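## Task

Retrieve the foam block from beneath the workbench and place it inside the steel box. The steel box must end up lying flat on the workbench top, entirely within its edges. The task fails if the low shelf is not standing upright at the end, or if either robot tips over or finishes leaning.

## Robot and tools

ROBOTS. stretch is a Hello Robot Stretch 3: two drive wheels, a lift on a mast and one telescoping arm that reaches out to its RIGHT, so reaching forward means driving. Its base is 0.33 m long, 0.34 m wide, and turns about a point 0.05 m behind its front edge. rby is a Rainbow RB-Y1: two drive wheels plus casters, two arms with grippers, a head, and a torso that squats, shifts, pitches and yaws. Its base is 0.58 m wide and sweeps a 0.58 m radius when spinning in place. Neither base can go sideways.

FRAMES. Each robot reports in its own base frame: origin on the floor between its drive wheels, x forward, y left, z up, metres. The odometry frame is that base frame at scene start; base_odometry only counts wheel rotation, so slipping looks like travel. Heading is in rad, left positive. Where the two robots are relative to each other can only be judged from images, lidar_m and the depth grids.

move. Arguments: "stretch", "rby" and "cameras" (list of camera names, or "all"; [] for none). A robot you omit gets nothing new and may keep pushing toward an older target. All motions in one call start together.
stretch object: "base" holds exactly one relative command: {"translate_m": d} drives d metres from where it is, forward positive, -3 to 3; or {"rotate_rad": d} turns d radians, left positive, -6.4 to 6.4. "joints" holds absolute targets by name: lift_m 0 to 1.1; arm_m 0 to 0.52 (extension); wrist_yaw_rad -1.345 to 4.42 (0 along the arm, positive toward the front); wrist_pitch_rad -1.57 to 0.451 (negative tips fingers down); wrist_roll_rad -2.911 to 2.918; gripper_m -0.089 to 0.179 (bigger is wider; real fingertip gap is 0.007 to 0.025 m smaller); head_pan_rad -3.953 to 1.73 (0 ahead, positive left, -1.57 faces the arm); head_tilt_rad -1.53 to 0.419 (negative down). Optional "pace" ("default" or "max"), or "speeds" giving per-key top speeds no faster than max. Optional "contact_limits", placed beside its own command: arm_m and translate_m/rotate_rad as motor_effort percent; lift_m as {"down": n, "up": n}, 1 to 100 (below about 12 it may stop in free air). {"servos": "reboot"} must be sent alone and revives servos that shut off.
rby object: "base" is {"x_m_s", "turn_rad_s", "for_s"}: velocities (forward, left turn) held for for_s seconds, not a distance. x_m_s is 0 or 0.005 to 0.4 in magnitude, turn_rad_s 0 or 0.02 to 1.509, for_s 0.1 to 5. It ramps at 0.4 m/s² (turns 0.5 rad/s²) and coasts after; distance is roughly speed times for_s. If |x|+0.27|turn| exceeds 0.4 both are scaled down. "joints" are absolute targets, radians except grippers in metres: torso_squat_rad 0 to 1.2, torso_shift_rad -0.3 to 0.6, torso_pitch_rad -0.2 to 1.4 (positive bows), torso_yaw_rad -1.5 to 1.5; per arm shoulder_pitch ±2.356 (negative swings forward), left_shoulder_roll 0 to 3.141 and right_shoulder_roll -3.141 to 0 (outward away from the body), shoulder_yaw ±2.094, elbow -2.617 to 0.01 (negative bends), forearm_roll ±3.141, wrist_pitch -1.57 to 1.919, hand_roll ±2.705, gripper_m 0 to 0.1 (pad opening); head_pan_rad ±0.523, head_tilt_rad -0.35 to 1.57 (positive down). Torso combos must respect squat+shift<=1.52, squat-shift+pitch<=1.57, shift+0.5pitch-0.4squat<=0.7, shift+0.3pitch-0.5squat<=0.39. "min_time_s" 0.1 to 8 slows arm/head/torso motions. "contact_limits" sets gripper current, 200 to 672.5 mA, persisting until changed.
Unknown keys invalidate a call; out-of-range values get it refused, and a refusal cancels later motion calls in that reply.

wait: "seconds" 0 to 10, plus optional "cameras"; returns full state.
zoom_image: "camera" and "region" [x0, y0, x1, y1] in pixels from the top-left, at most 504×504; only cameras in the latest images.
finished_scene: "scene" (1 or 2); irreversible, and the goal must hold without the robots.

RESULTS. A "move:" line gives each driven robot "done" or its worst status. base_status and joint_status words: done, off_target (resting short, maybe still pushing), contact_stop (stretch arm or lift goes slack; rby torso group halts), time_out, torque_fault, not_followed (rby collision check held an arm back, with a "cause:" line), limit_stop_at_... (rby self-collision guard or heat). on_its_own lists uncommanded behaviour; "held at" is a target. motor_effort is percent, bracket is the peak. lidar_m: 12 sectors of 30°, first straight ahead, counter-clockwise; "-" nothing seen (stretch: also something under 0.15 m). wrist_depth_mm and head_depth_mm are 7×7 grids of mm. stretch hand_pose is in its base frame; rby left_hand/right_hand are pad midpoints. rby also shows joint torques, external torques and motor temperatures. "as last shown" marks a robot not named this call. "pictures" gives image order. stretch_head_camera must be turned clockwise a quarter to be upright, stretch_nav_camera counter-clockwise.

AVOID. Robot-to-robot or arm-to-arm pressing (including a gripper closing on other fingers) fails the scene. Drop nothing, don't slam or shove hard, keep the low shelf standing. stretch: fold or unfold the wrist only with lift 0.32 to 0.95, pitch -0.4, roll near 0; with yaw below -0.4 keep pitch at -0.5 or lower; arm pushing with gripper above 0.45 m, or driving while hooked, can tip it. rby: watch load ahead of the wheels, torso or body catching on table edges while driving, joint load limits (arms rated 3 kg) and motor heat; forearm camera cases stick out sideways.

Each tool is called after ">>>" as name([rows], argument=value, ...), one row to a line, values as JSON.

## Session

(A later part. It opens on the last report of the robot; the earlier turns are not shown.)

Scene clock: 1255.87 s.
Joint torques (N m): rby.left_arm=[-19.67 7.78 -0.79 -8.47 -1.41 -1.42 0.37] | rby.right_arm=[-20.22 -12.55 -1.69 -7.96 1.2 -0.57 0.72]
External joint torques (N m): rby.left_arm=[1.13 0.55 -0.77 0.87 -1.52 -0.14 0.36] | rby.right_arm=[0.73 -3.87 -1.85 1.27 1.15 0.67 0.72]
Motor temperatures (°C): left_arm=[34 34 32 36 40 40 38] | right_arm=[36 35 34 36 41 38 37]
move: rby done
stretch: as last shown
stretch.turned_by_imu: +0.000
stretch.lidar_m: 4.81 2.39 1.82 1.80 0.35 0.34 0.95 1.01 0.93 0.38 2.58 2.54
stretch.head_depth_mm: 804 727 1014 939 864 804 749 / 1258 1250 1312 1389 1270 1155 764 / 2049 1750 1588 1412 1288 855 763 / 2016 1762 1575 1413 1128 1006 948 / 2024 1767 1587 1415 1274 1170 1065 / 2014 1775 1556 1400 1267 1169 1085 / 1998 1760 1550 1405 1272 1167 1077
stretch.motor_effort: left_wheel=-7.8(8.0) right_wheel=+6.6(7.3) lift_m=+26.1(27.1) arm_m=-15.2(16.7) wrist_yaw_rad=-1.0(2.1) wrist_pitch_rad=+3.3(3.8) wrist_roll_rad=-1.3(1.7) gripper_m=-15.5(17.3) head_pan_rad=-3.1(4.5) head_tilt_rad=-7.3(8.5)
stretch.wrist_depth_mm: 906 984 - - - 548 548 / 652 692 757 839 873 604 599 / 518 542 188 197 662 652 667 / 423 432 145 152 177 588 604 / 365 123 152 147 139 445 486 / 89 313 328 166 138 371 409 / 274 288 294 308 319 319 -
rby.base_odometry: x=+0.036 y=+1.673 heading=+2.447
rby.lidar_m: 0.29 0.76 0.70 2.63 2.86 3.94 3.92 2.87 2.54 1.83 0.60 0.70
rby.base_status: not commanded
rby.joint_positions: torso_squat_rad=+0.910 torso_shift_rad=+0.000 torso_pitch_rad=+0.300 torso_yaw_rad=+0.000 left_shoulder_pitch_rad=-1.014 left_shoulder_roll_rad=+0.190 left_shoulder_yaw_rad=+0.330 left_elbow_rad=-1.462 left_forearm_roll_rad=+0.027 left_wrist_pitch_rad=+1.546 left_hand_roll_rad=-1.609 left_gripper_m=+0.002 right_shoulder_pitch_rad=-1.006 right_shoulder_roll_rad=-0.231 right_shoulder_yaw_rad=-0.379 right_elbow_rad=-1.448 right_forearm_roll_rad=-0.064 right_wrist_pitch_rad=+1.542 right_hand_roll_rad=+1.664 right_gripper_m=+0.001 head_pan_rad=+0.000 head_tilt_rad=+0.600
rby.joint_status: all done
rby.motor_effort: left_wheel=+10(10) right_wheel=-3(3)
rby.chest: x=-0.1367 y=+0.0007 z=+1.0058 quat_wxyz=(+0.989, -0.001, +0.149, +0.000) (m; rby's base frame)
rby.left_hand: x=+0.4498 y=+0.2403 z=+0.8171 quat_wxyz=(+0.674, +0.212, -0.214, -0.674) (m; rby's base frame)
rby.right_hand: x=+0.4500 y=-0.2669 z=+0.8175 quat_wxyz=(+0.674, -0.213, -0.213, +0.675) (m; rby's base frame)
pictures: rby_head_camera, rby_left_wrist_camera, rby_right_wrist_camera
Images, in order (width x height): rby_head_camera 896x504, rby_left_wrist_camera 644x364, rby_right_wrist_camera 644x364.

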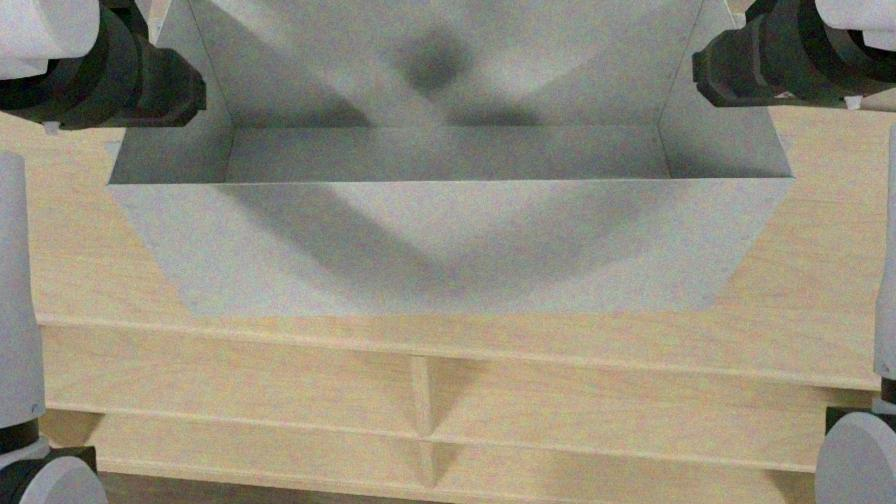

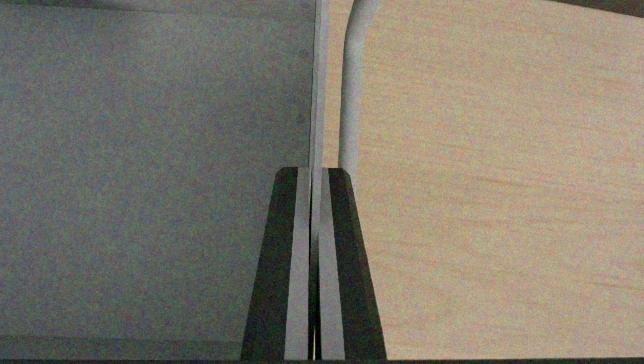

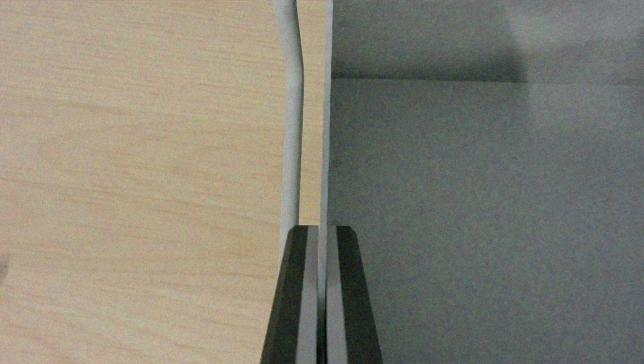

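>>> move(rby={"joints": {"left_gripper_m": 0.05, "right_gripper_m": 0.05}}, cameras=[])

>>> move(rby={"base": {"x_m_s": 0.05, "for_s": 0.37}}, cameras=["rby_left_wrist_camera", "rby_right_wrist_camera", "rby_head_camera"])

>>> move(rby={"joints": {"left_gripper_m": 0.0, "right_gripper_m": 0.0}}, cameras=["rby_left_wrist_camera", "rby_right_wrist_camera"])

Scene clock: 1304.07 s.
Joint torques (N m): rby.left_arm=[-20.03 7.66 -1.16 -8.34 -0.29 -1.33 0.45] | rby.right_arm=[-20.44 -10.34 -1.93 -7.93 0.28 -0.97 0.42]
External joint torques (N m): rby.left_arm=[0.77 0.43 -1.14 1 -0.41 -0.05 0.45] | rby.right_arm=[0.52 -1.65 -2.09 1.3 0.23 0.26 0.42]
Motor temperatures (°C): left_arm=[34 34 32 36 40 40 38] | right_arm=[36 35 34 36 41 38 37]
move: rby done
stretch: as last shown
stretch.turned_by_imu: +0.001
stretch.base_tilt: forward=+0.3 right=+1.8
stretch.lidar_m: 4.83 2.39 1.82 1.80 0.35 0.34 0.95 1.01 0.93 0.39 2.58 2.54
stretch.head_depth_mm: 804 723 1014 946 864 806 749 / 1264 1254 1317 1383 1269 1157 766 / 2054 1751 1573 1413 1283 851 768 / 2013 1771 1571 1420 1123 1002 952 / 2007 1771 1565 1415 1274 1167 1070 / 2008 1766 1565 1404 1271 1174 1085 / 2004 1747 1555 1403 1278 1168 1074
stretch.motor_effort: left_wheel=-7.7(8.0) right_wheel=+6.6(7.1) lift_m=+23.9(24.6) arm_m=-12.7(14.4) wrist_yaw_rad=-1.4(2.2) wrist_pitch_rad=+3.5(3.7) wrist_roll_rad=-1.4(1.7) gripper_m=-15.9(16.9) head_pan_rad=-3.9(4.1) head_tilt_rad=-7.3(8.4)
stretch.wrist_depth_mm: 890 988 - - - 543 544 / 647 694 761 826 893 595 603 / 513 542 188 197 667 657 676 / 422 432 145 152 177 572 602 / 362 123 152 147 139 452 484 / 89 311 327 166 138 369 415 / 274 286 293 309 319 318 -
rby.base_odometry: x=+0.036 y=+1.673 heading=+2.446
rby.lidar_m: 0.29 0.75 0.70 2.63 2.87 3.94 3.91 2.87 2.53 1.81 0.60 0.70
rby.base_status: not commanded
rby.joint_positions: torso_squat_rad=+0.910 torso_shift_rad=+0.000 torso_pitch_rad=+0.300 torso_yaw_rad=+0.000 left_shoulder_pitch_rad=-1.014 left_shoulder_roll_rad=+0.190 left_shoulder_yaw_rad=+0.330 left_elbow_rad=-1.462 left_forearm_roll_rad=+0.027 left_wrist_pitch_rad=+1.546 left_hand_roll_rad=-1.609 left_gripper_m=+0.050 right_shoulder_pitch_rad=-1.006 right_shoulder_roll_rad=-0.232 right_shoulder_yaw_rad=-0.379 right_elbow_rad=-1.448 right_forearm_roll_rad=-0.064 right_wrist_pitch_rad=+1.542 right_hand_roll_rad=+1.665 right_gripper_m=+0.050 head_pan_rad=+0.000 head_tilt_rad=+0.600
rby.joint_status: all done
rby.motor_effort: left_wheel=+9(10) right_wheel=-2(3)
rby.chest: x=-0.1367 y=+0.0007 z=+1.0058 quat_wxyz=(+0.989, -0.001, +0.149, +0.000) (m; rby's base frame)
rby.left_hand: x=+0.4498 y=+0.2404 z=+0.8170 quat_wxyz=(+0.675, +0.212, -0.214, -0.674) (m; rby's base frame)
rby.right_hand: x=+0.4500 y=-0.2673 z=+0.8176 quat_wxyz=(+0.674, -0.213, -0.213, +0.675) (m; rby's base frame)
pictures: none
No camera images: "cameras" was empty.

Scene clock: 1305.23 s.
Joint torques (N m): rby.left_arm=[-20.23 7.34 -0.63 -8.61 -0.11 -1.03 0.44] | rby.right_arm=[-20.8 -9.69 -1.96 -8.12 0.21 -1.14 0.52]
External joint torques (N m): rby.left_arm=[0.57 0.11 -0.61 0.73 -0.23 0.24 0.43] | rby.right_arm=[0.16 -0.99 -2.12 1.11 0.16 0.1 0.53]
Motor temperatures (°C): left_arm=[34 34 32 36 40 40 38] | right_arm=[36 35 34 36 41 38 37]
move: rby done
stretch: as last shown
stretch.turned_by_imu: +0.000
stretch.base_tilt: forward=+0.4 right=+1.8
stretch.lidar_m: 4.83 2.39 1.82 1.80 0.35 0.34 0.95 1.01 0.93 0.39 2.59 2.56
stretch.head_depth_mm: 806 725 1020 942 870 806 748 / 1259 1253 1318 1393 1278 1151 759 / 2039 1753 1586 1416 1286 855 767 / 2044 1768 1570 1416 1122 1006 950 / 2029 1771 1566 1406 1277 1169 1074 / 2009 1765 1573 1409 1274 1176 1083 / 2003 1744 1537 1395 1273 1170 1073
stretch.motor_effort: left_wheel=-7.9(8.0) right_wheel=+6.6(7.2) lift_m=+23.3(24.3) arm_m=-12.2(13.3) wrist_yaw_rad=-1.8(2.0) wrist_pitch_rad=+3.5(3.9) wrist_roll_rad=-1.5(1.7) gripper_m=-16.1(17.1) head_pan_rad=-3.1(4.3) head_tilt_rad=-7.5(8.6)
stretch.wrist_depth_mm: 890 998 - - - 544 550 / 655 709 769 834 899 601 605 / 519 555 188 197 670 646 664 / 420 429 145 153 177 571 605 / 368 123 153 147 139 447 487 / 90 314 325 166 137 371 412 / 274 287 294 310 317 319 -
rby.base_odometry: x=+0.022 y=+1.685 heading=+2.447
rby.lidar_m: 0.27 0.73 0.69 2.63 2.86 3.97 3.94 2.88 2.54 1.77 0.58 0.68
rby.base_status: done (sent for 0.37 of 0.37 s)
rby.joint_positions: torso_squat_rad=+0.910 torso_shift_rad=+0.000 torso_pitch_rad=+0.300 torso_yaw_rad=+0.000 left_shoulder_pitch_rad=-1.014 left_shoulder_roll_rad=+0.190 left_shoulder_yaw_rad=+0.330 left_elbow_rad=-1.462 left_forearm_roll_rad=+0.027 left_wrist_pitch_rad=+1.546 left_hand_roll_rad=-1.609 left_gripper_m=+0.050 right_shoulder_pitch_rad=-1.006 right_shoulder_roll_rad=-0.232 right_shoulder_yaw_rad=-0.379 right_elbow_rad=-1.448 right_forearm_roll_rad=-0.064 right_wrist_pitch_rad=+1.542 right_hand_roll_rad=+1.665 right_gripper_m=+0.050 head_pan_rad=+0.000 head_tilt_rad=+0.600
rby.joint_status: not commanded
rby.motor_effort: left_wheel=+6(31) right_wheel=-2(18)
rby.chest: x=-0.1366 y=+0.0007 z=+1.0057 quat_wxyz=(+0.989, -0.001, +0.149, +0.000) (m; rby's base frame)
rby.left_hand: x=+0.4499 y=+0.2404 z=+0.8168 quat_wxyz=(+0.675, +0.212, -0.213, -0.674) (m; rby's base frame)
rby.right_hand: x=+0.4500 y=-0.2674 z=+0.8174 quat_wxyz=(+0.674, -0.213, -0.212, +0.675) (m; rby's base frame)
pictures: rby_head_camera, rby_left_wrist_camera, rby_right_wrist_camera
Images, in order (width x height): rby_head_camera 896x504, rby_left_wrist_camera 644x364, rby_right_wrist_camera 644x364.

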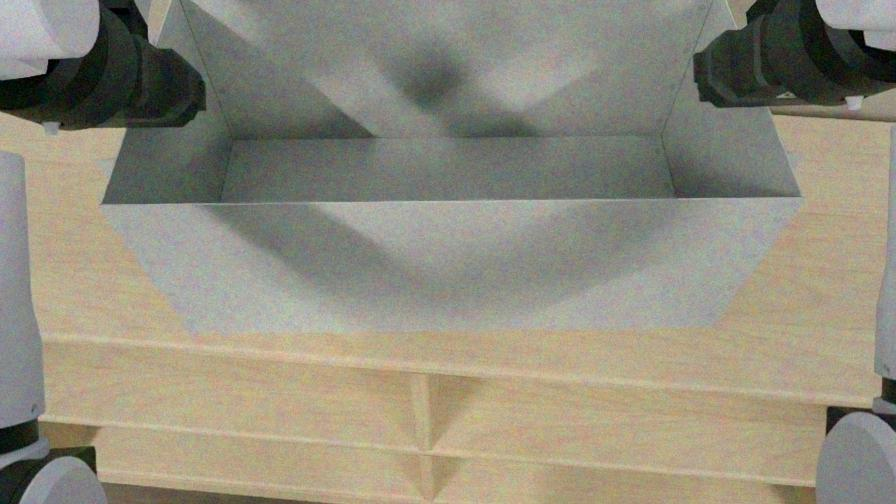

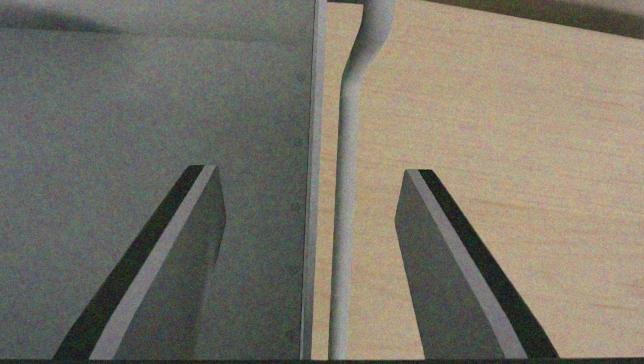

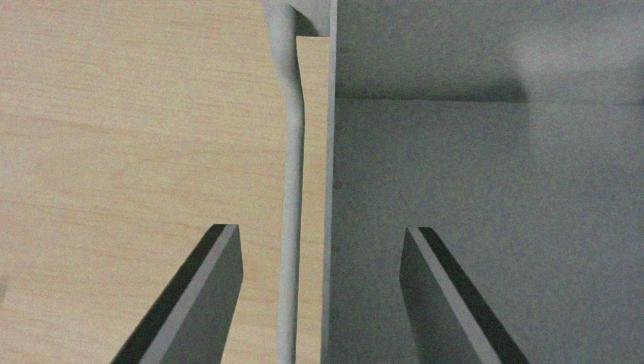

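Scene clock: 1306.30 s.
Joint torques (N m): rby.left_arm=[-19.52 9.46 -0.01 -8.94 -1.97 -1.38 0.46] | rby.right_arm=[-20.85 -10.81 -1.84 -8.31 0.49 -1.09 0.78]
External joint torques (N m): rby.left_arm=[1.29 2.24 0.01 0.4 -2.1 -0.1 0.45] | rby.right_arm=[0.1 -2.12 -2.01 0.92 0.44 0.14 0.78]
Motor temperatures (°C): left_arm=[34 34 32 36 40 40 38] | right_arm=[36 35 34 36 41 38 37]
move: rby done
stretch: as last shown
stretch.base_tilt: forward=+0.4 right=+1.9
stretch.lidar_m: 4.82 2.38 1.82 1.80 0.34 0.34 0.95 1.01 0.93 0.39 2.59 2.55
stretch.head_depth_mm: 799 727 1011 944 867 803 747 / 1271 1256 1313 1386 1273 1154 762 / 2020 1747 1583 1424 1282 853 767 / 2015 1769 1561 1413 1123 1006 950 / 2017 1776 1560 1406 1282 1176 1071 / 2022 1744 1542 1404 1274 1167 1085 / 2017 1747 1561 1399 1278 1166 1078
stretch.motor_effort: left_wheel=-7.8(7.9) right_wheel=+7.0(7.1) lift_m=+22.7(23.3) arm_m=-11.0(12.5) wrist_yaw_rad=-1.4(2.1) wrist_pitch_rad=+3.5(3.8) wrist_roll_rad=-1.3(1.6) gripper_m=-16.0(17.7) head_pan_rad=-3.7(4.0) head_tilt_rad=-7.9(8.3)
stretch.wrist_depth_mm: 887 988 - - - 554 545 / 659 693 757 828 878 613 600 / 512 556 189 197 665 661 668 / 420 429 145 152 177 583 602 / 365 123 152 147 139 449 488 / 89 314 325 166 138 372 407 / 274 286 295 307 318 320 -
rby.base_odometry: x=+0.022 y=+1.685 heading=+2.447
rby.lidar_m: 0.27 0.73 0.69 2.63 2.87 3.97 3.93 2.89 2.54 1.76 0.59 0.67
rby.base_status: not commanded
rby.joint_positions: torso_squat_rad=+0.910 torso_shift_rad=+0.000 torso_pitch_rad=+0.300 torso_yaw_rad=+0.000 left_shoulder_pitch_rad=-1.014 left_shoulder_roll_rad=+0.189 left_shoulder_yaw_rad=+0.330 left_elbow_rad=-1.462 left_forearm_roll_rad=+0.027 left_wrist_pitch_rad=+1.546 left_hand_roll_rad=-1.609 left_gripper_m=+0.002 right_shoulder_pitch_rad=-1.006 right_shoulder_roll_rad=-0.232 right_shoulder_yaw_rad=-0.379 right_elbow_rad=-1.448 right_forearm_roll_rad=-0.064 right_wrist_pitch_rad=+1.542 right_hand_roll_rad=+1.664 right_gripper_m=+0.001 head_pan_rad=+0.000 head_tilt_rad=+0.600
rby.joint_status: all done
rby.motor_effort: left_wheel=+7(7) right_wheel=-3(3)
rby.chest: x=-0.1366 y=+0.0007 z=+1.0057 quat_wxyz=(+0.989, -0.001, +0.149, +0.000) (m; rby's base frame)
rby.left_hand: x=+0.4499 y=+0.2400 z=+0.8168 quat_wxyz=(+0.674, +0.212, -0.214, -0.674) (m; rby's base frame)
rby.right_hand: x=+0.4500 y=-0.2673 z=+0.8173 quat_wxyz=(+0.674, -0.213, -0.212, +0.675) (m; rby's base frame)
pictures: rby_left_wrist_camera, rby_right_wrist_camera
Images, in order (width x height): rby_left_wrist_camera 644x364, rby_right_wrist_camera 644x364.

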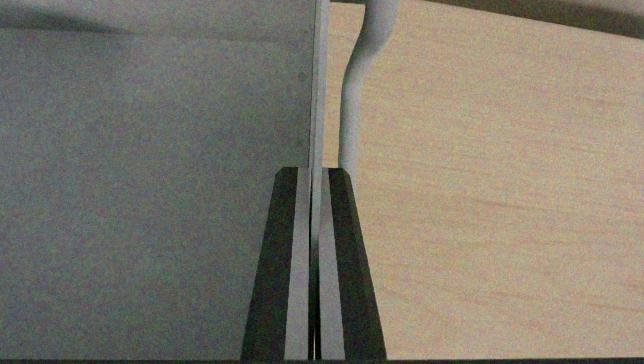

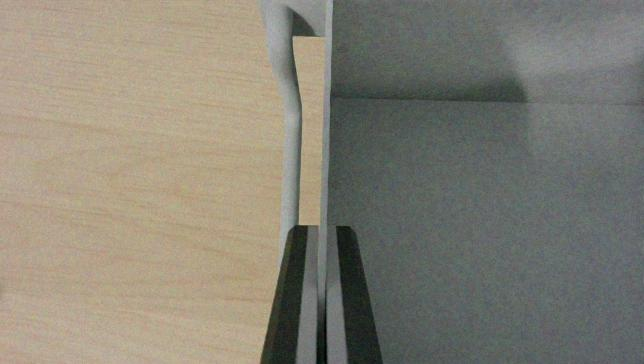

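>>> move(rby={"joints": {"torso_squat_rad": 0.82}, "min_time_s": 1.5}, cameras=["rby_left_wrist_camera", "rby_right_wrist_camera", "rby_head_camera"])

Scene clock: 1311.03 s.
Joint torques (N m): rby.left_arm=[-32.51 14.77 0.53 -17.73 -2.35 -5.19 0.41] | rby.right_arm=[-34.07 -15.08 -1.97 -17.16 -0.12 -3.81 0.74]
External joint torques (N m): rby.left_arm=[-11.76 7.58 0.55 -8.38 -2.47 -3.93 0.41] | rby.right_arm=[-13.18 -6.41 -2.12 -7.92 -0.17 -2.59 0.74]
Motor temperatures (°C): left_arm=[34 34 32 36 40 40 38] | right_arm=[36 35 34 36 41 38 37]
move: rby done
stretch.base_odometry: x=+0.014 y=-1.919 heading=+2.597
stretch.turned_by_wheels: +0.000
stretch.turned_by_imu: +0.001
stretch.base_tilt: forward=+0.4 right=+1.9
stretch.lidar_m: 4.81 2.38 1.82 1.80 0.35 0.34 0.95 1.01 0.93 0.38 2.59 2.55
stretch.head_depth_mm: 800 725 1019 941 867 802 749 / 1271 1255 1316 1387 1269 1149 763 / 2036 1747 1579 1414 1295 852 769 / 2011 1783 1575 1420 1121 1012 946 / 2021 1782 1575 1409 1277 1170 1069 / 2012 1759 1552 1395 1281 1170 1089 / 1992 1750 1567 1400 1272 1170 1080
stretch.base_status: not commanded
stretch.joint_positions: lift_m=+0.170 arm_m=+0.040 wrist_yaw_rad=-0.128 wrist_pitch_rad=-0.417 wrist_roll_rad=+0.005 gripper_m=+0.056 head_pan_rad=-1.570 head_tilt_rad=-1.100
stretch.joint_status: not commanded
stretch.motor_effort: left_wheel=-7.4(7.9) right_wheel=+7.3(7.3) lift_m=+20.1(21.2) arm_m=-8.2(10.2) wrist_yaw_rad=-1.1(2.1) wrist_pitch_rad=+3.4(3.8) wrist_roll_rad=-1.4(1.7) gripper_m=-17.2(17.2) head_pan_rad=-3.9(4.7) head_tilt_rad=-7.8(8.4)
stretch.hand_pose: x=-0.0503 y=-0.4076 z=+0.1829 quat_wxyz=(+0.679, +0.101, -0.701, -0.191) (m; stretch's base frame)
stretch.wrist_depth_mm: 895 982 - - - 547 541 / 650 701 765 836 876 612 601 / 513 549 189 197 663 673 662 / 424 435 145 152 177 584 603 / 363 123 152 147 139 447 487 / 89 314 326 166 138 372 412 / 273 289 296 309 320 317 -
rby.base_odometry: x=+0.022 y=+1.685 heading=+2.447
rby.lidar_m: 0.27 0.73 0.70 2.62 2.87 3.97 3.94 2.89 2.53 1.78 0.58 0.67
rby.base_status: not commanded
rby.joint_positions: torso_squat_rad=+0.820 torso_shift_rad=+0.001 torso_pitch_rad=+0.302 torso_yaw_rad=+0.000 left_shoulder_pitch_rad=-1.011 left_shoulder_roll_rad=+0.188 left_shoulder_yaw_rad=+0.330 left_elbow_rad=-1.460 left_forearm_roll_rad=+0.027 left_wrist_pitch_rad=+1.547 left_hand_roll_rad=-1.609 left_gripper_m=+0.002 right_shoulder_pitch_rad=-1.003 right_shoulder_roll_rad=-0.231 right_shoulder_yaw_rad=-0.379 right_elbow_rad=-1.445 right_forearm_roll_rad=-0.064 right_wrist_pitch_rad=+1.543 right_hand_roll_rad=+1.664 right_gripper_m=+0.001 head_pan_rad=+0.000 head_tilt_rad=+0.600
rby.joint_status: all done
rby.motor_effort: left_wheel=+7(8) right_wheel=-3(3)
rby.chest: x=-0.1355 y=+0.0007 z=+1.0535 quat_wxyz=(+0.989, -0.001, +0.151, +0.000) (m; rby's base frame)
rby.left_hand: x=+0.4493 y=+0.2399 z=+0.8604 quat_wxyz=(+0.675, +0.209, -0.211, -0.675) (m; rby's base frame)
rby.right_hand: x=+0.4494 y=-0.2674 z=+0.8608 quat_wxyz=(+0.675, -0.210, -0.210, +0.676) (m; rby's base frame)
pictures: rby_head_camera, rby_left_wrist_camera, rby_right_wrist_camera
Images, in order (width x height): rby_head_camera 896x504, rby_left_wrist_camera 644x364, rby_right_wrist_camera 644x364.

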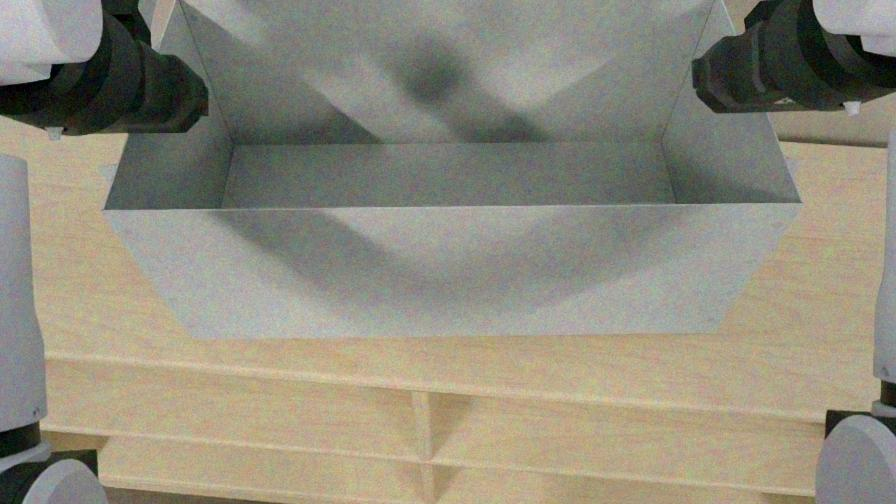

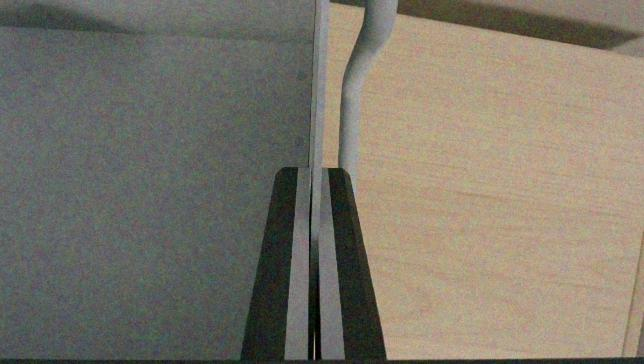

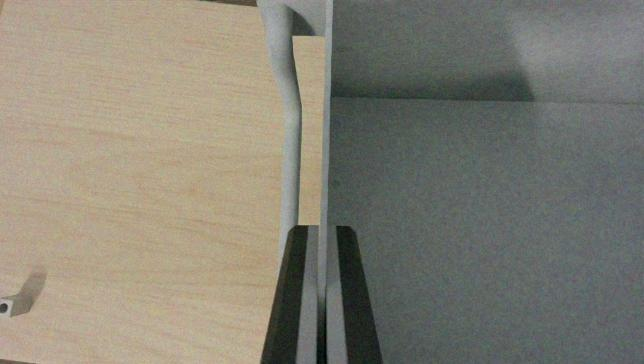

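>>> move(stretch={"base": {"rotate_rad": 1.57}}, rby={"joints": {"torso_squat_rad": 0.12}, "min_time_s": 4}, cameras=["rby_left_wrist_camera", "rby_right_wrist_camera", "rby_head_camera"])

>>> move(stretch={"base": {"translate_m": 0.6}}, rby={"base": {"x_m_s": -0.2, "for_s": 2.5}}, cameras=["rby_left_wrist_camera", "rby_right_wrist_camera", "rby_head_camera", "stretch_head_camera"])

Scene clock: 1356.83 s.
Joint torques (N m): rby.left_arm=[-32.48 14.71 0.71 -17.63 -2.27 -5.19 0.43] | rby.right_arm=[-34.57 -15.1 -2.04 -17.26 -0.06 -3.88 0.86]
External joint torques (N m): rby.left_arm=[-11.73 7.52 0.73 -8.28 -2.39 -3.93 0.42] | rby.right_arm=[-13.68 -6.43 -2.2 -8.02 -0.11 -2.66 0.87]
Motor temperatures (°C): left_arm=[34 35 32 37 40 40 38] | right_arm=[36 35 33 37 41 38 37]
move: stretch done; rby done
stretch.base_odometry: x=+0.014 y=-1.919 heading=-2.117
stretch.turned_by_wheels: +1.570
stretch.turned_by_imu: +1.576
stretch.base_tilt: forward=+0.4 right=+2.0
stretch.lidar_m: 1.80 0.35 0.34 0.95 1.00 0.93 1.50 2.85 2.60 0.39 2.41 1.83
stretch.head_depth_mm: 2054 1800 1599 1429 1298 1187 1093 / 2056 1796 1576 1422 1299 1179 764 / 2035 1767 1569 1424 1289 850 767 / 2031 1787 1579 1409 1117 1001 951 / 2018 1769 1552 1402 1280 1171 1071 / 2008 1759 1563 1408 1292 1171 1080 / 2000 1750 1564 1398 1270 1161 1071
stretch.base_status: done
stretch.joint_positions: lift_m=+0.170 arm_m=+0.040 wrist_yaw_rad=-0.128 wrist_pitch_rad=-0.417 wrist_roll_rad=+0.005 gripper_m=+0.056 head_pan_rad=-1.570 head_tilt_rad=-1.100
stretch.joint_status: not commanded
stretch.motor_effort: left_wheel=-7.4(11.0) right_wheel=+7.1(10.3) lift_m=+22.6(22.8) arm_m=-9.3(10.0) wrist_yaw_rad=-1.8(2.2) wrist_pitch_rad=+3.7(3.8) wrist_roll_rad=-1.5(1.7) gripper_m=-15.4(18.2) head_pan_rad=-3.9(4.7) head_tilt_rad=-7.6(8.3)
stretch.hand_pose: x=-0.0503 y=-0.4077 z=+0.1829 quat_wxyz=(+0.679, +0.101, -0.701, -0.191) (m; stretch's base frame)
stretch.wrist_depth_mm: 899 977 - - - - - / 665 697 751 853 937 - - / 512 552 189 198 667 739 810 / 425 434 145 152 177 562 607 / 365 123 152 147 139 455 481 / 89 313 327 166 137 381 403 / 274 285 294 308 319 324 343
rby.base_odometry: x=+0.022 y=+1.685 heading=+2.447
rby.lidar_m: 0.27 0.73 0.69 2.63 2.87 3.97 3.93 2.85 2.53 1.77 0.59 0.68
rby.base_status: not commanded
rby.joint_positions: torso_squat_rad=+0.120 torso_shift_rad=+0.001 torso_pitch_rad=+0.302 torso_yaw_rad=+0.000 left_shoulder_pitch_rad=-1.011 left_shoulder_roll_rad=+0.188 left_shoulder_yaw_rad=+0.330 left_elbow_rad=-1.460 left_forearm_roll_rad=+0.027 left_wrist_pitch_rad=+1.547 left_hand_roll_rad=-1.609 left_gripper_m=+0.002 right_shoulder_pitch_rad=-1.003 right_shoulder_roll_rad=-0.230 right_shoulder_yaw_rad=-0.379 right_elbow_rad=-1.445 right_forearm_roll_rad=-0.064 right_wrist_pitch_rad=+1.543 right_hand_roll_rad=+1.664 right_gripper_m=+0.001 head_pan_rad=+0.000 head_tilt_rad=+0.600
rby.joint_status: all done
rby.motor_effort: left_wheel=+7(8) right_wheel=-3(3)
rby.chest: x=-0.1352 y=+0.0009 z=+1.2709 quat_wxyz=(+0.989, -0.001, +0.151, +0.000) (m; rby's base frame)
rby.left_hand: x=+0.4495 y=+0.2401 z=+1.0775 quat_wxyz=(+0.675, +0.209, -0.211, -0.675) (m; rby's base frame)
rby.right_hand: x=+0.4496 y=-0.2672 z=+1.0780 quat_wxyz=(+0.675, -0.210, -0.210, +0.676) (m; rby's base frame)
pictures: rby_head_camera, rby_left_wrist_camera, rby_right_wrist_camera
Images, in order (width x height): rby_head_camera 896x504, rby_left_wrist_camera 644x364, rby_right_wrist_camera 644x364.

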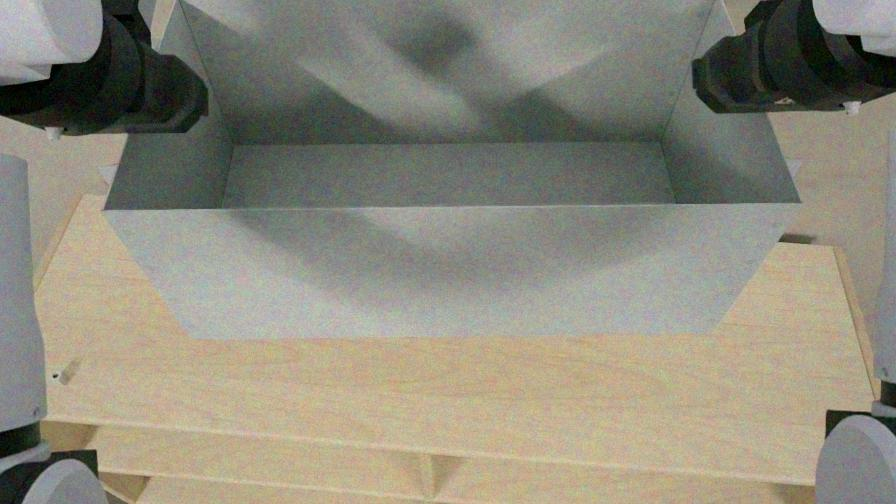

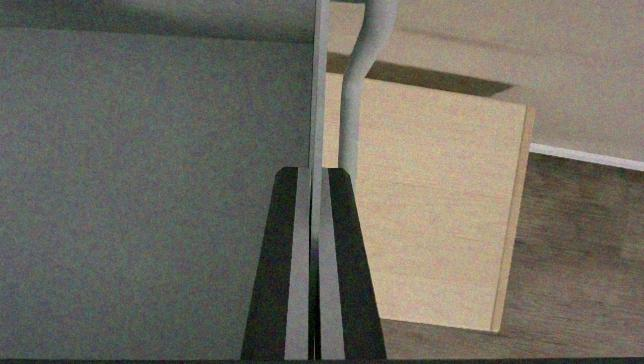

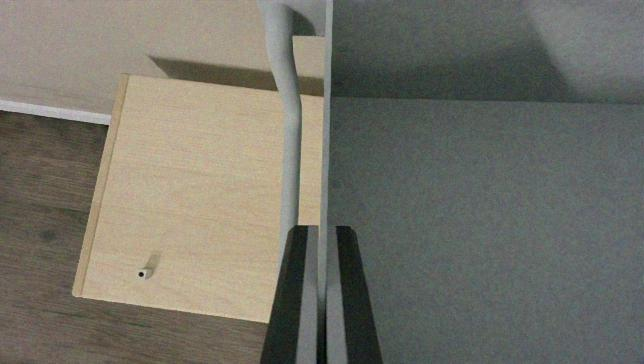

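Scene clock: 1363.93 s.
Joint torques (N m): rby.left_arm=[-33.04 15.2 0.63 -18.1 -2.47 -5.45 0.39] | rby.right_arm=[-35.58 -15.41 -1.65 -17.47 -0.28 -4.06 0.74]
External joint torques (N m): rby.left_arm=[-12.29 8.01 0.66 -8.74 -2.6 -4.19 0.38] | rby.right_arm=[-14.7 -6.74 -1.81 -8.23 -0.33 -2.84 0.74]
Motor temperatures (°C): left_arm=[34 35 32 37 40 40 38] | right_arm=[36 35 33 37 41 38 37]
move: stretch done; rby done
stretch.base_odometry: x=-0.298 y=-2.432 heading=-2.117
stretch.turned_by_wheels: +0.000
stretch.turned_by_imu: -0.001
stretch.base_tilt: forward=+0.4 right=+1.9
stretch.lidar_m: 1.21 1.28 1.00 0.98 0.43 0.40 1.50 2.60 2.59 0.39 1.61 1.22
stretch.head_depth_mm: 2059 1805 1598 1431 1292 1185 1094 / 2040 1807 1580 1421 1289 1179 766 / 2046 1785 1577 1413 1287 852 764 / 2023 1792 1573 1414 1121 1005 949 / 2020 1771 1561 1406 1281 1175 1070 / 2008 1759 1562 1411 1273 1170 1079 / 2006 1762 1558 1404 1269 1176 1070
stretch.base_status: done
stretch.joint_positions: lift_m=+0.170 arm_m=+0.040 wrist_yaw_rad=-0.128 wrist_pitch_rad=-0.417 wrist_roll_rad=+0.005 gripper_m=+0.056 head_pan_rad=-1.570 head_tilt_rad=-1.100
stretch.joint_status: not commanded
stretch.motor_effort: left_wheel=+4.9(7.8) right_wheel=+1.3(12.1) lift_m=+29.4(29.4) arm_m=-20.6(21.3) wrist_yaw_rad=-1.5(2.1) wrist_pitch_rad=+3.5(3.8) wrist_roll_rad=-1.3(1.8) gripper_m=-15.2(17.8) head_pan_rad=-2.8(4.5) head_tilt_rad=-7.3(8.6)
stretch.hand_pose: x=-0.0503 y=-0.4077 z=+0.1829 quat_wxyz=(+0.679, +0.101, -0.701, -0.191) (m; stretch's base frame)
stretch.wrist_depth_mm: 878 989 - - - - - / 649 686 765 847 948 - - / 510 540 189 198 682 735 801 / 419 434 145 152 178 562 607 / 362 123 152 147 139 454 480 / 89 312 326 166 137 383 401 / 273 286 295 308 321 323 346
rby.base_odometry: x=+0.406 y=+1.365 heading=+2.448
rby.lidar_m: 0.77 1.04 1.97 2.70 2.96 3.47 3.44 2.90 2.44 2.38 1.46 0.89
rby.base_status: done (sent for 2.5 of 2.5 s)
rby.joint_positions: torso_squat_rad=+0.120 torso_shift_rad=+0.001 torso_pitch_rad=+0.302 torso_yaw_rad=+0.000 left_shoulder_pitch_rad=-1.011 left_shoulder_roll_rad=+0.188 left_shoulder_yaw_rad=+0.330 left_elbow_rad=-1.460 left_forearm_roll_rad=+0.027 left_wrist_pitch_rad=+1.547 left_hand_roll_rad=-1.609 left_gripper_m=+0.002 right_shoulder_pitch_rad=-1.002 right_shoulder_roll_rad=-0.230 right_shoulder_yaw_rad=-0.379 right_elbow_rad=-1.445 right_forearm_roll_rad=-0.064 right_wrist_pitch_rad=+1.543 right_hand_roll_rad=+1.664 right_gripper_m=+0.001 head_pan_rad=+0.000 head_tilt_rad=+0.600
rby.joint_status: not commanded
rby.motor_effort: left_wheel=+8(24) right_wheel=-5(23)
rby.chest: x=-0.1354 y=+0.0009 z=+1.2709 quat_wxyz=(+0.989, -0.001, +0.150, +0.000) (m; rby's base frame)
rby.left_hand: x=+0.4493 y=+0.2400 z=+1.0777 quat_wxyz=(+0.675, +0.209, -0.211, -0.675) (m; rby's base frame)
rby.right_hand: x=+0.4494 y=-0.2673 z=+1.0780 quat_wxyz=(+0.675, -0.210, -0.210, +0.676) (m; rby's base frame)
pictures: rby_head_camera, rby_left_wrist_camera, rby_right_wrist_camera, stretch_head_camera (sideways)
Images, in order (width x height): rby_head_camera 896x504, rby_left_wrist_camera 644x364, rby_right_wrist_camera 644x364, stretch_head_camera 896x504.

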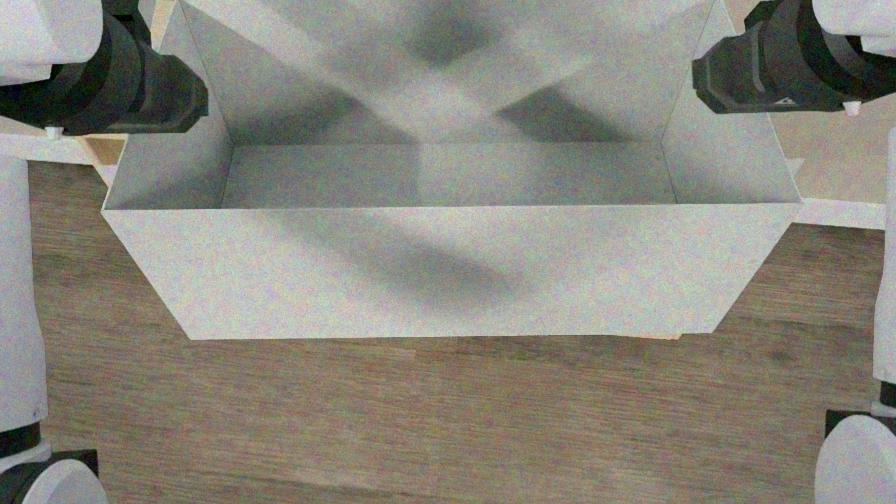

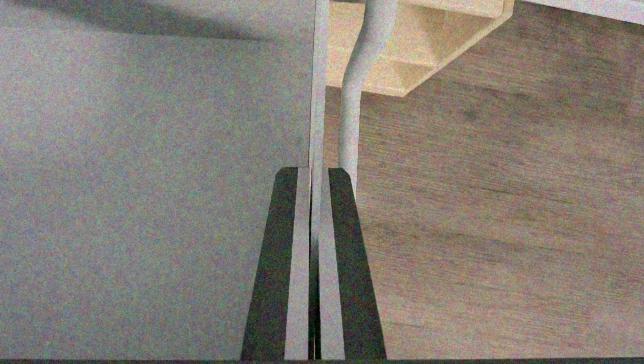

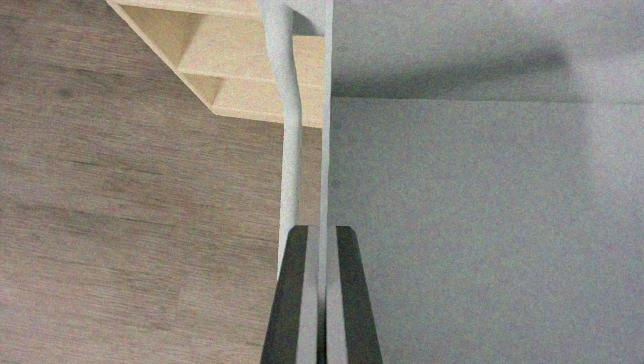

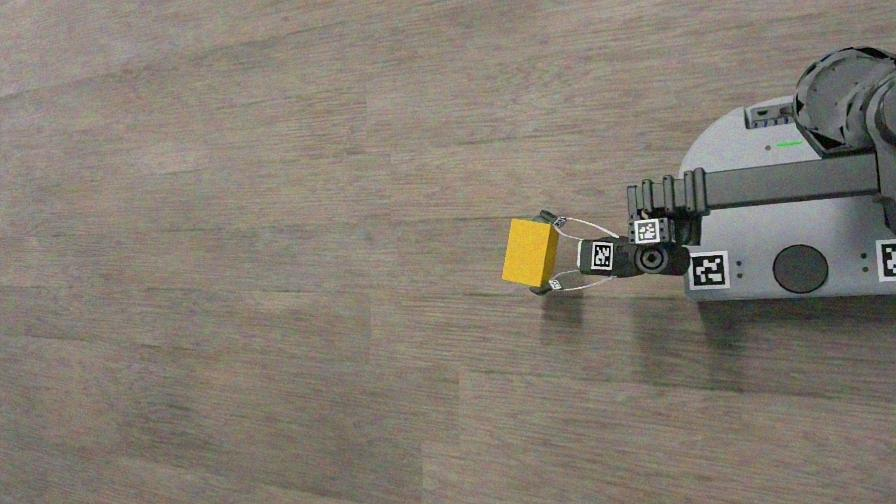

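>>> move(rby={"base": {"turn_rad_s": -0.45, "for_s": 4.69}, "joints": {"head_tilt_rad": 0.15}}, cameras=["rby_head_camera"])

Scene clock: 1376.03 s.
Joint torques (N m): rby.left_arm=[-33.07 15.22 0.62 -17.88 -2.53 -5.42 0.4] | rby.right_arm=[-35.36 -15.78 -1.81 -17.58 -0.5 -3.93 0.8]
External joint torques (N m): rby.left_arm=[-12.32 8.04 0.64 -8.52 -2.66 -4.16 0.4] | rby.right_arm=[-14.48 -7.11 -1.97 -8.33 -0.56 -2.71 0.8]
Motor temperatures (°C): left_arm=[34 35 32 37 40 40 38] | right_arm=[36 35 33 37 41 38 37]
move: rby done
stretch: as last shown
stretch.turned_by_imu: +0.002
stretch.base_tilt: forward=+0.4 right=+2.0
stretch.lidar_m: 1.21 1.28 0.99 0.98 0.43 0.40 1.50 2.96 2.95 0.39 1.60 1.22
stretch.head_depth_mm: 2047 1793 1594 1422 1295 1190 1090 / 2073 1797 1582 1433 1300 1181 761 / 2011 1777 1582 1420 1288 854 765 / 2018 1779 1574 1408 1124 1003 949 / 2025 1755 1553 1418 1282 1178 1072 / 1983 1744 1565 1413 1278 1173 1084 / 1998 1739 1550 1405 1270 1174 1079
stretch.motor_effort: left_wheel=+4.8(5.4) right_wheel=+1.5(1.8) lift_m=+37.0(37.2) arm_m=-21.3(22.9) wrist_yaw_rad=-1.7(2.1) wrist_pitch_rad=+3.7(3.8) wrist_roll_rad=-1.3(1.8) gripper_m=-15.6(17.3) head_pan_rad=-2.9(4.4) head_tilt_rad=-7.3(8.3)
stretch.wrist_depth_mm: 893 967 - - - - - / 648 700 759 846 934 - - / 513 545 189 197 668 721 799 / 427 435 145 152 176 563 609 / 364 123 152 147 139 457 484 / 90 312 324 166 137 382 402 / 274 287 295 307 318 326 345
rby.base_odometry: x=+0.406 y=+1.365 heading=+0.333
rby.lidar_m: 2.43 2.38 1.49 0.89 0.78 1.04 1.93 2.71 2.95 3.48 3.43 2.84
rby.base_status: done (sent for 4.7 of 4.7 s)
rby.joint_positions: torso_squat_rad=+0.120 torso_shift_rad=+0.001 torso_pitch_rad=+0.302 torso_yaw_rad=+0.000 left_shoulder_pitch_rad=-1.011 left_shoulder_roll_rad=+0.188 left_shoulder_yaw_rad=+0.330 left_elbow_rad=-1.460 left_forearm_roll_rad=+0.027 left_wrist_pitch_rad=+1.547 left_hand_roll_rad=-1.609 left_gripper_m=+0.002 right_shoulder_pitch_rad=-1.002 right_shoulder_roll_rad=-0.230 right_shoulder_yaw_rad=-0.379 right_elbow_rad=-1.445 right_forearm_roll_rad=-0.064 right_wrist_pitch_rad=+1.543 right_hand_roll_rad=+1.664 right_gripper_m=+0.001 head_pan_rad=+0.000 head_tilt_rad=+0.150
rby.joint_status: all done
rby.motor_effort: left_wheel=+5(28) right_wheel=+1(23)
rby.chest: x=-0.1354 y=+0.0009 z=+1.2709 quat_wxyz=(+0.989, -0.001, +0.150, +0.000) (m; rby's base frame)
rby.left_hand: x=+0.4493 y=+0.2400 z=+1.0777 quat_wxyz=(+0.675, +0.209, -0.211, -0.675) (m; rby's base frame)
rby.right_hand: x=+0.4494 y=-0.2673 z=+1.0780 quat_wxyz=(+0.675, -0.210, -0.210, +0.676) (m; rby's base frame)
pictures: rby_head_camera
Images, in order (width x height): rby_head_camera 896x504.

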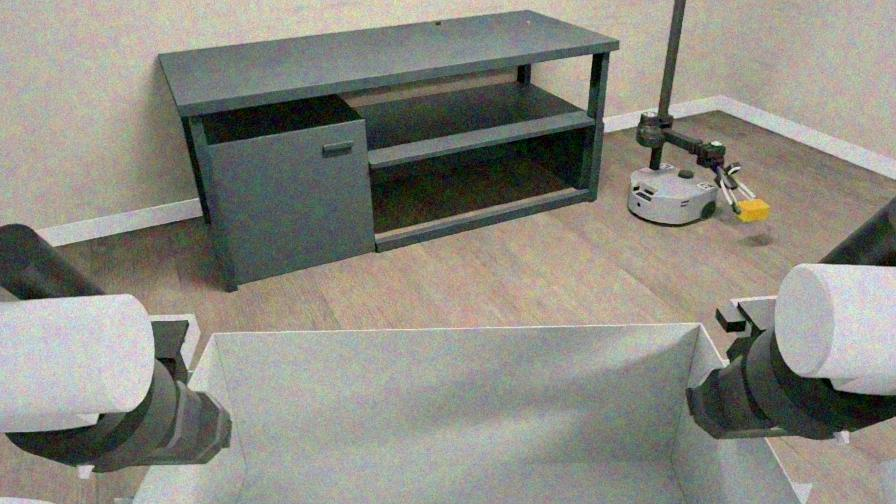

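>>> move(rby={"base": {"x_m_s": 0.3, "for_s": 4.8}}, cameras=[])

>>> move(rby={"base": {"turn_rad_s": 0.3, "for_s": 1.46}}, cameras=["rby_head_camera"])

Scene clock: 1409.70 s.
Joint torques (N m): rby.left_arm=[-32.61 15.11 0.72 -18.03 -2.68 -4.99 0.39] | rby.right_arm=[-35.74 -15.84 -1.82 -17.61 -0.46 -3.67 0.81]
External joint torques (N m): rby.left_arm=[-11.87 7.92 0.75 -8.67 -2.81 -3.73 0.38] | rby.right_arm=[-14.86 -7.18 -1.98 -8.36 -0.51 -2.45 0.81]
Motor temperatures (°C): left_arm=[35 35 32 37 40 40 38] | right_arm=[37 35 33 37 41 38 37]
move: rby done
stretch: as last shown
stretch.base_tilt: forward=+0.4 right=+1.9
stretch.lidar_m: 1.21 1.28 1.00 0.98 0.43 0.40 1.50 1.64 4.98 0.39 1.60 1.22
stretch.head_depth_mm: 2051 1790 1597 1435 1296 1187 1089 / 2037 1777 1578 1416 1290 1180 761 / 2039 1786 1562 1409 1279 854 765 / 2033 1762 1574 1425 1125 1007 950 / 2016 1762 1585 1405 1280 1170 1068 / 2001 1778 1540 1405 1280 1173 1080 / 2021 1751 1561 1402 1264 1174 1077
stretch.motor_effort: left_wheel=+4.6(5.1) right_wheel=+1.3(1.7) lift_m=+36.7(37.3) arm_m=-21.2(22.6) wrist_yaw_rad=-1.7(2.1) wrist_pitch_rad=+3.7(3.8) wrist_roll_rad=-1.3(1.7) gripper_m=-16.2(17.4) head_pan_rad=-3.2(4.6) head_tilt_rad=-7.5(8.3)
stretch.wrist_depth_mm: 910 976 - - - - - / 657 691 762 838 929 - - / 516 555 188 198 674 729 792 / 424 433 145 152 178 561 596 / 366 123 153 147 139 455 492 / 89 314 325 166 137 380 400 / 273 289 295 306 317 325 346
rby.base_odometry: x=+1.767 y=+1.835 heading=+0.333
rby.lidar_m: 1.10 1.08 1.13 1.76 1.74 1.59 2.43 4.04 3.69 2.91 1.68 1.66
rby.base_status: done (sent for 4.8 of 4.8 s)
rby.joint_positions: torso_squat_rad=+0.120 torso_shift_rad=+0.001 torso_pitch_rad=+0.303 torso_yaw_rad=+0.000 left_shoulder_pitch_rad=-1.011 left_shoulder_roll_rad=+0.188 left_shoulder_yaw_rad=+0.330 left_elbow_rad=-1.460 left_forearm_roll_rad=+0.027 left_wrist_pitch_rad=+1.547 left_hand_roll_rad=-1.609 left_gripper_m=+0.002 right_shoulder_pitch_rad=-1.002 right_shoulder_roll_rad=-0.230 right_shoulder_yaw_rad=-0.379 right_elbow_rad=-1.445 right_forearm_roll_rad=-0.064 right_wrist_pitch_rad=+1.543 right_hand_roll_rad=+1.664 right_gripper_m=+0.001 head_pan_rad=+0.000 head_tilt_rad=+0.150
rby.joint_status: not commanded
rby.motor_effort: left_wheel=-1(30) right_wheel=-2(23)
rby.chest: x=-0.1352 y=+0.0009 z=+1.2709 quat_wxyz=(+0.989, -0.001, +0.151, +0.000) (m; rby's base frame)
rby.left_hand: x=+0.4495 y=+0.2399 z=+1.0775 quat_wxyz=(+0.675, +0.209, -0.211, -0.675) (m; rby's base frame)
rby.right_hand: x=+0.4495 y=-0.2673 z=+1.0778 quat_wxyz=(+0.675, -0.210, -0.209, +0.676) (m; rby's base frame)
pictures: none
No camera images: "cameras" was empty.

Scene clock: 1412.07 s.
Joint torques (N m): rby.left_arm=[-32.47 15.28 0.55 -18.16 -2.53 -5.04 0.46] | rby.right_arm=[-35.46 -15.99 -1.82 -17.45 -0.55 -3.75 0.73]
External joint torques (N m): rby.left_arm=[-11.73 8.09 0.57 -8.81 -2.66 -3.78 0.45] | rby.right_arm=[-14.58 -7.33 -1.98 -8.2 -0.6 -2.53 0.73]
Motor temperatures (°C): left_arm=[35 35 32 37 40 40 38] | right_arm=[37 35 33 37 41 38 37]
move: rby done
stretch: as last shown
stretch.turned_by_imu: +0.001
stretch.base_tilt: forward=+0.5 right=+1.9
stretch.lidar_m: 1.21 1.28 1.00 0.98 0.43 0.40 1.49 1.58 4.99 0.39 1.61 1.22
stretch.head_depth_mm: 2057 1798 1598 1433 1296 1189 1092 / 2043 1797 1584 1429 1292 1183 760 / 2050 1800 1589 1413 1300 853 764 / 2042 1768 1572 1402 1119 1005 946 / 2027 1766 1578 1407 1285 1172 1072 / 2034 1752 1557 1403 1283 1173 1081 / 1995 1755 1545 1400 1273 1166 1077
stretch.motor_effort: left_wheel=+4.8(5.0) right_wheel=+1.2(1.7) lift_m=+36.8(37.2) arm_m=-21.2(22.2) wrist_yaw_rad=-1.8(2.1) wrist_pitch_rad=+3.3(3.8) wrist_roll_rad=-1.3(1.7) gripper_m=-15.7(17.2) head_pan_rad=-3.7(4.5) head_tilt_rad=-7.1(8.2)
stretch.wrist_depth_mm: 892 960 - - - - - / 652 687 749 830 932 - - / 516 546 189 197 675 734 819 / 420 433 145 152 177 557 601 / 362 123 152 147 139 455 485 / 90 313 329 166 137 380 402 / 273 287 293 309 317 325 343
rby.base_odometry: x=+1.767 y=+1.835 heading=+0.773
rby.lidar_m: 1.08 1.11 1.79 1.73 1.58 1.97 4.03 3.96 2.96 2.86 1.66 1.79
rby.base_status: done (sent for 1.47 of 1.47 s)
rby.joint_positions: torso_squat_rad=+0.120 torso_shift_rad=+0.001 torso_pitch_rad=+0.302 torso_yaw_rad=+0.000 left_shoulder_pitch_rad=-1.011 left_shoulder_roll_rad=+0.188 left_shoulder_yaw_rad=+0.330 left_elbow_rad=-1.460 left_forearm_roll_rad=+0.027 left_wrist_pitch_rad=+1.547 left_hand_roll_rad=-1.609 left_gripper_m=+0.002 right_shoulder_pitch_rad=-1.002 right_shoulder_roll_rad=-0.230 right_shoulder_yaw_rad=-0.379 right_elbow_rad=-1.445 right_forearm_roll_rad=-0.064 right_wrist_pitch_rad=+1.543 right_hand_roll_rad=+1.664 right_gripper_m=+0.001 head_pan_rad=+0.000 head_tilt_rad=+0.150
rby.joint_status: not commanded
rby.motor_effort: left_wheel=+0(24) right_wheel=+3(18)
rby.chest: x=-0.1352 y=+0.0009 z=+1.2709 quat_wxyz=(+0.989, -0.001, +0.151, +0.000) (m; rby's base frame)
rby.left_hand: x=+0.4495 y=+0.2399 z=+1.0775 quat_wxyz=(+0.675, +0.209, -0.211, -0.675) (m; rby's base frame)
rby.right_hand: x=+0.4495 y=-0.2673 z=+1.0778 quat_wxyz=(+0.675, -0.210, -0.209, +0.676) (m; rby's base frame)
pictures: rby_head_camera
Images, in order (width x height): rby_head_camera 896x504.

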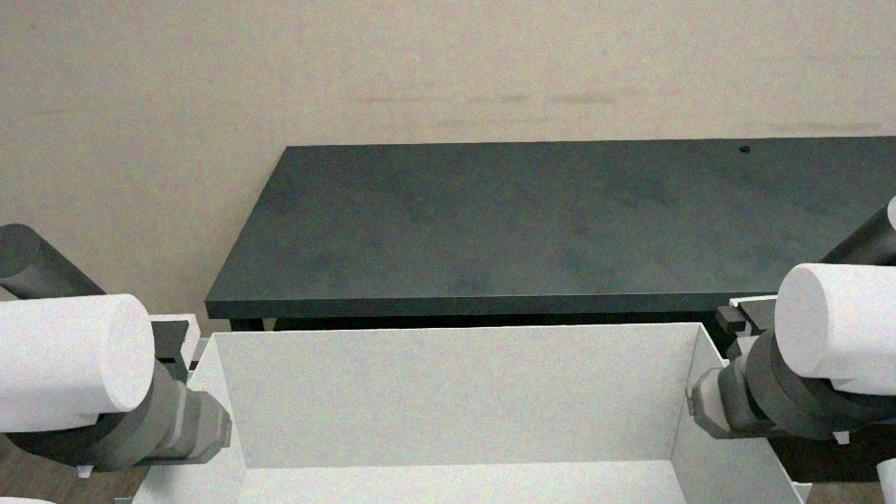

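>>> move(rby={"base": {"x_m_s": 0.2, "for_s": 3.5}}, cameras=["rby_head_camera", "rby_left_wrist_camera", "rby_right_wrist_camera"])

Scene clock: 1441.37 s.
Joint torques (N m): rby.left_arm=[-32.9 15.25 0.96 -17.65 -2.55 -5.23 0.49] | rby.right_arm=[-35.72 -15.84 -1.86 -17.47 -0.57 -3.7 0.78]
External joint torques (N m): rby.left_arm=[-12.15 8.07 0.98 -8.3 -2.67 -3.98 0.48] | rby.right_arm=[-14.84 -7.17 -2.02 -8.22 -0.62 -2.49 0.78]
Motor temperatures (°C): left_arm=[35 35 32 37 40 40 38] | right_arm=[37 35 33 37 41 38 37]
move: rby done
stretch: as last shown
stretch.turned_by_imu: +0.002
stretch.base_tilt: forward=+0.4 right=+1.9
stretch.lidar_m: 1.21 1.28 1.00 0.97 0.43 0.40 1.41 1.54 5.01 0.39 1.61 1.22
stretch.head_depth_mm: 2061 1796 1594 1431 1301 1185 1092 / 2053 1798 1588 1424 1295 1184 760 / 2042 1776 1565 1430 1292 852 766 / 2025 1769 1573 1425 1126 1005 953 / 2035 1762 1577 1406 1279 1178 1069 / 1998 1751 1559 1405 1280 1169 1080 / 2009 1765 1550 1399 1280 1165 1074
stretch.motor_effort: left_wheel=+4.6(5.2) right_wheel=+1.5(1.7) lift_m=+36.8(37.0) arm_m=-21.7(22.4) wrist_yaw_rad=-1.4(2.1) wrist_pitch_rad=+3.4(3.7) wrist_roll_rad=-1.3(1.6) gripper_m=-15.6(17.6) head_pan_rad=-2.9(4.1) head_tilt_rad=-7.6(8.3)
stretch.wrist_depth_mm: 896 990 - - - - - / 660 699 751 836 930 - - / 509 539 189 198 679 728 792 / 422 429 145 153 177 560 604 / 361 123 152 146 139 458 484 / 90 313 325 166 138 379 401 / 273 286 296 308 317 325 344
rby.base_odometry: x=+2.268 y=+2.324 heading=+0.773
rby.lidar_m: 0.38 0.40 0.51 1.72 1.80 2.03 4.73 4.00 2.97 1.37 1.38 0.40
rby.base_status: done (sent for 3.5 of 3.5 s)
rby.joint_positions: torso_squat_rad=+0.120 torso_shift_rad=+0.001 torso_pitch_rad=+0.303 torso_yaw_rad=+0.000 left_shoulder_pitch_rad=-1.011 left_shoulder_roll_rad=+0.188 left_shoulder_yaw_rad=+0.330 left_elbow_rad=-1.460 left_forearm_roll_rad=+0.027 left_wrist_pitch_rad=+1.547 left_hand_roll_rad=-1.609 left_gripper_m=+0.002 right_shoulder_pitch_rad=-1.002 right_shoulder_roll_rad=-0.230 right_shoulder_yaw_rad=-0.379 right_elbow_rad=-1.445 right_forearm_roll_rad=-0.064 right_wrist_pitch_rad=+1.543 right_hand_roll_rad=+1.664 right_gripper_m=+0.001 head_pan_rad=+0.000 head_tilt_rad=+0.150
rby.joint_status: not commanded
rby.motor_effort: left_wheel=+0(24) right_wheel=-1(27)
rby.chest: x=-0.1352 y=+0.0009 z=+1.2709 quat_wxyz=(+0.989, -0.001, +0.151, +0.000) (m; rby's base frame)
rby.left_hand: x=+0.4495 y=+0.2399 z=+1.0775 quat_wxyz=(+0.675, +0.209, -0.211, -0.675) (m; rby's base frame)
rby.right_hand: x=+0.4495 y=-0.2673 z=+1.0778 quat_wxyz=(+0.675, -0.210, -0.209, +0.676) (m; rby's base frame)
pictures: rby_head_camera, rby_left_wrist_camera, rby_right_wrist_camera
Images, in order (width x height): rby_head_camera 896x504, rby_left_wrist_camera 644x364, rby_right_wrist_camera 644x364.

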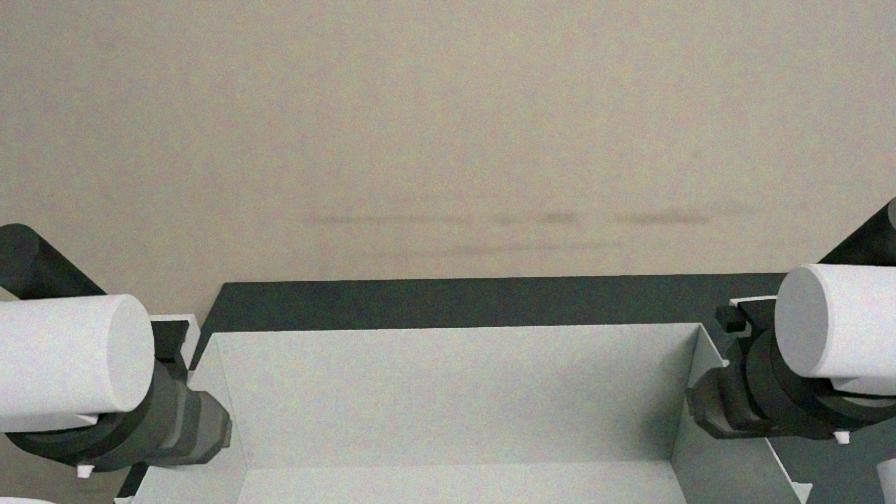

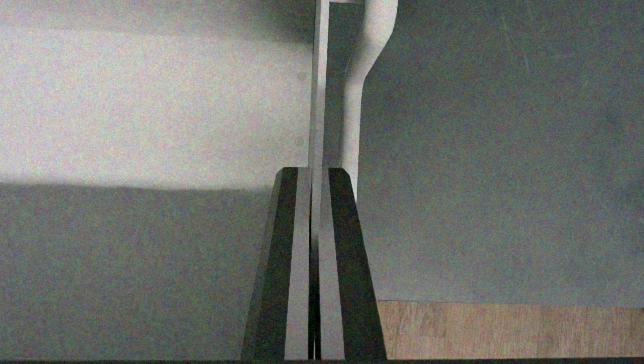

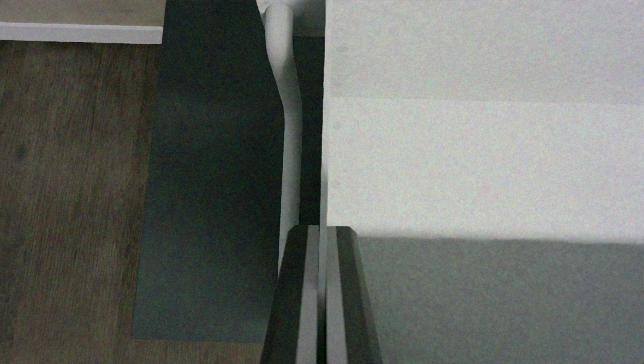

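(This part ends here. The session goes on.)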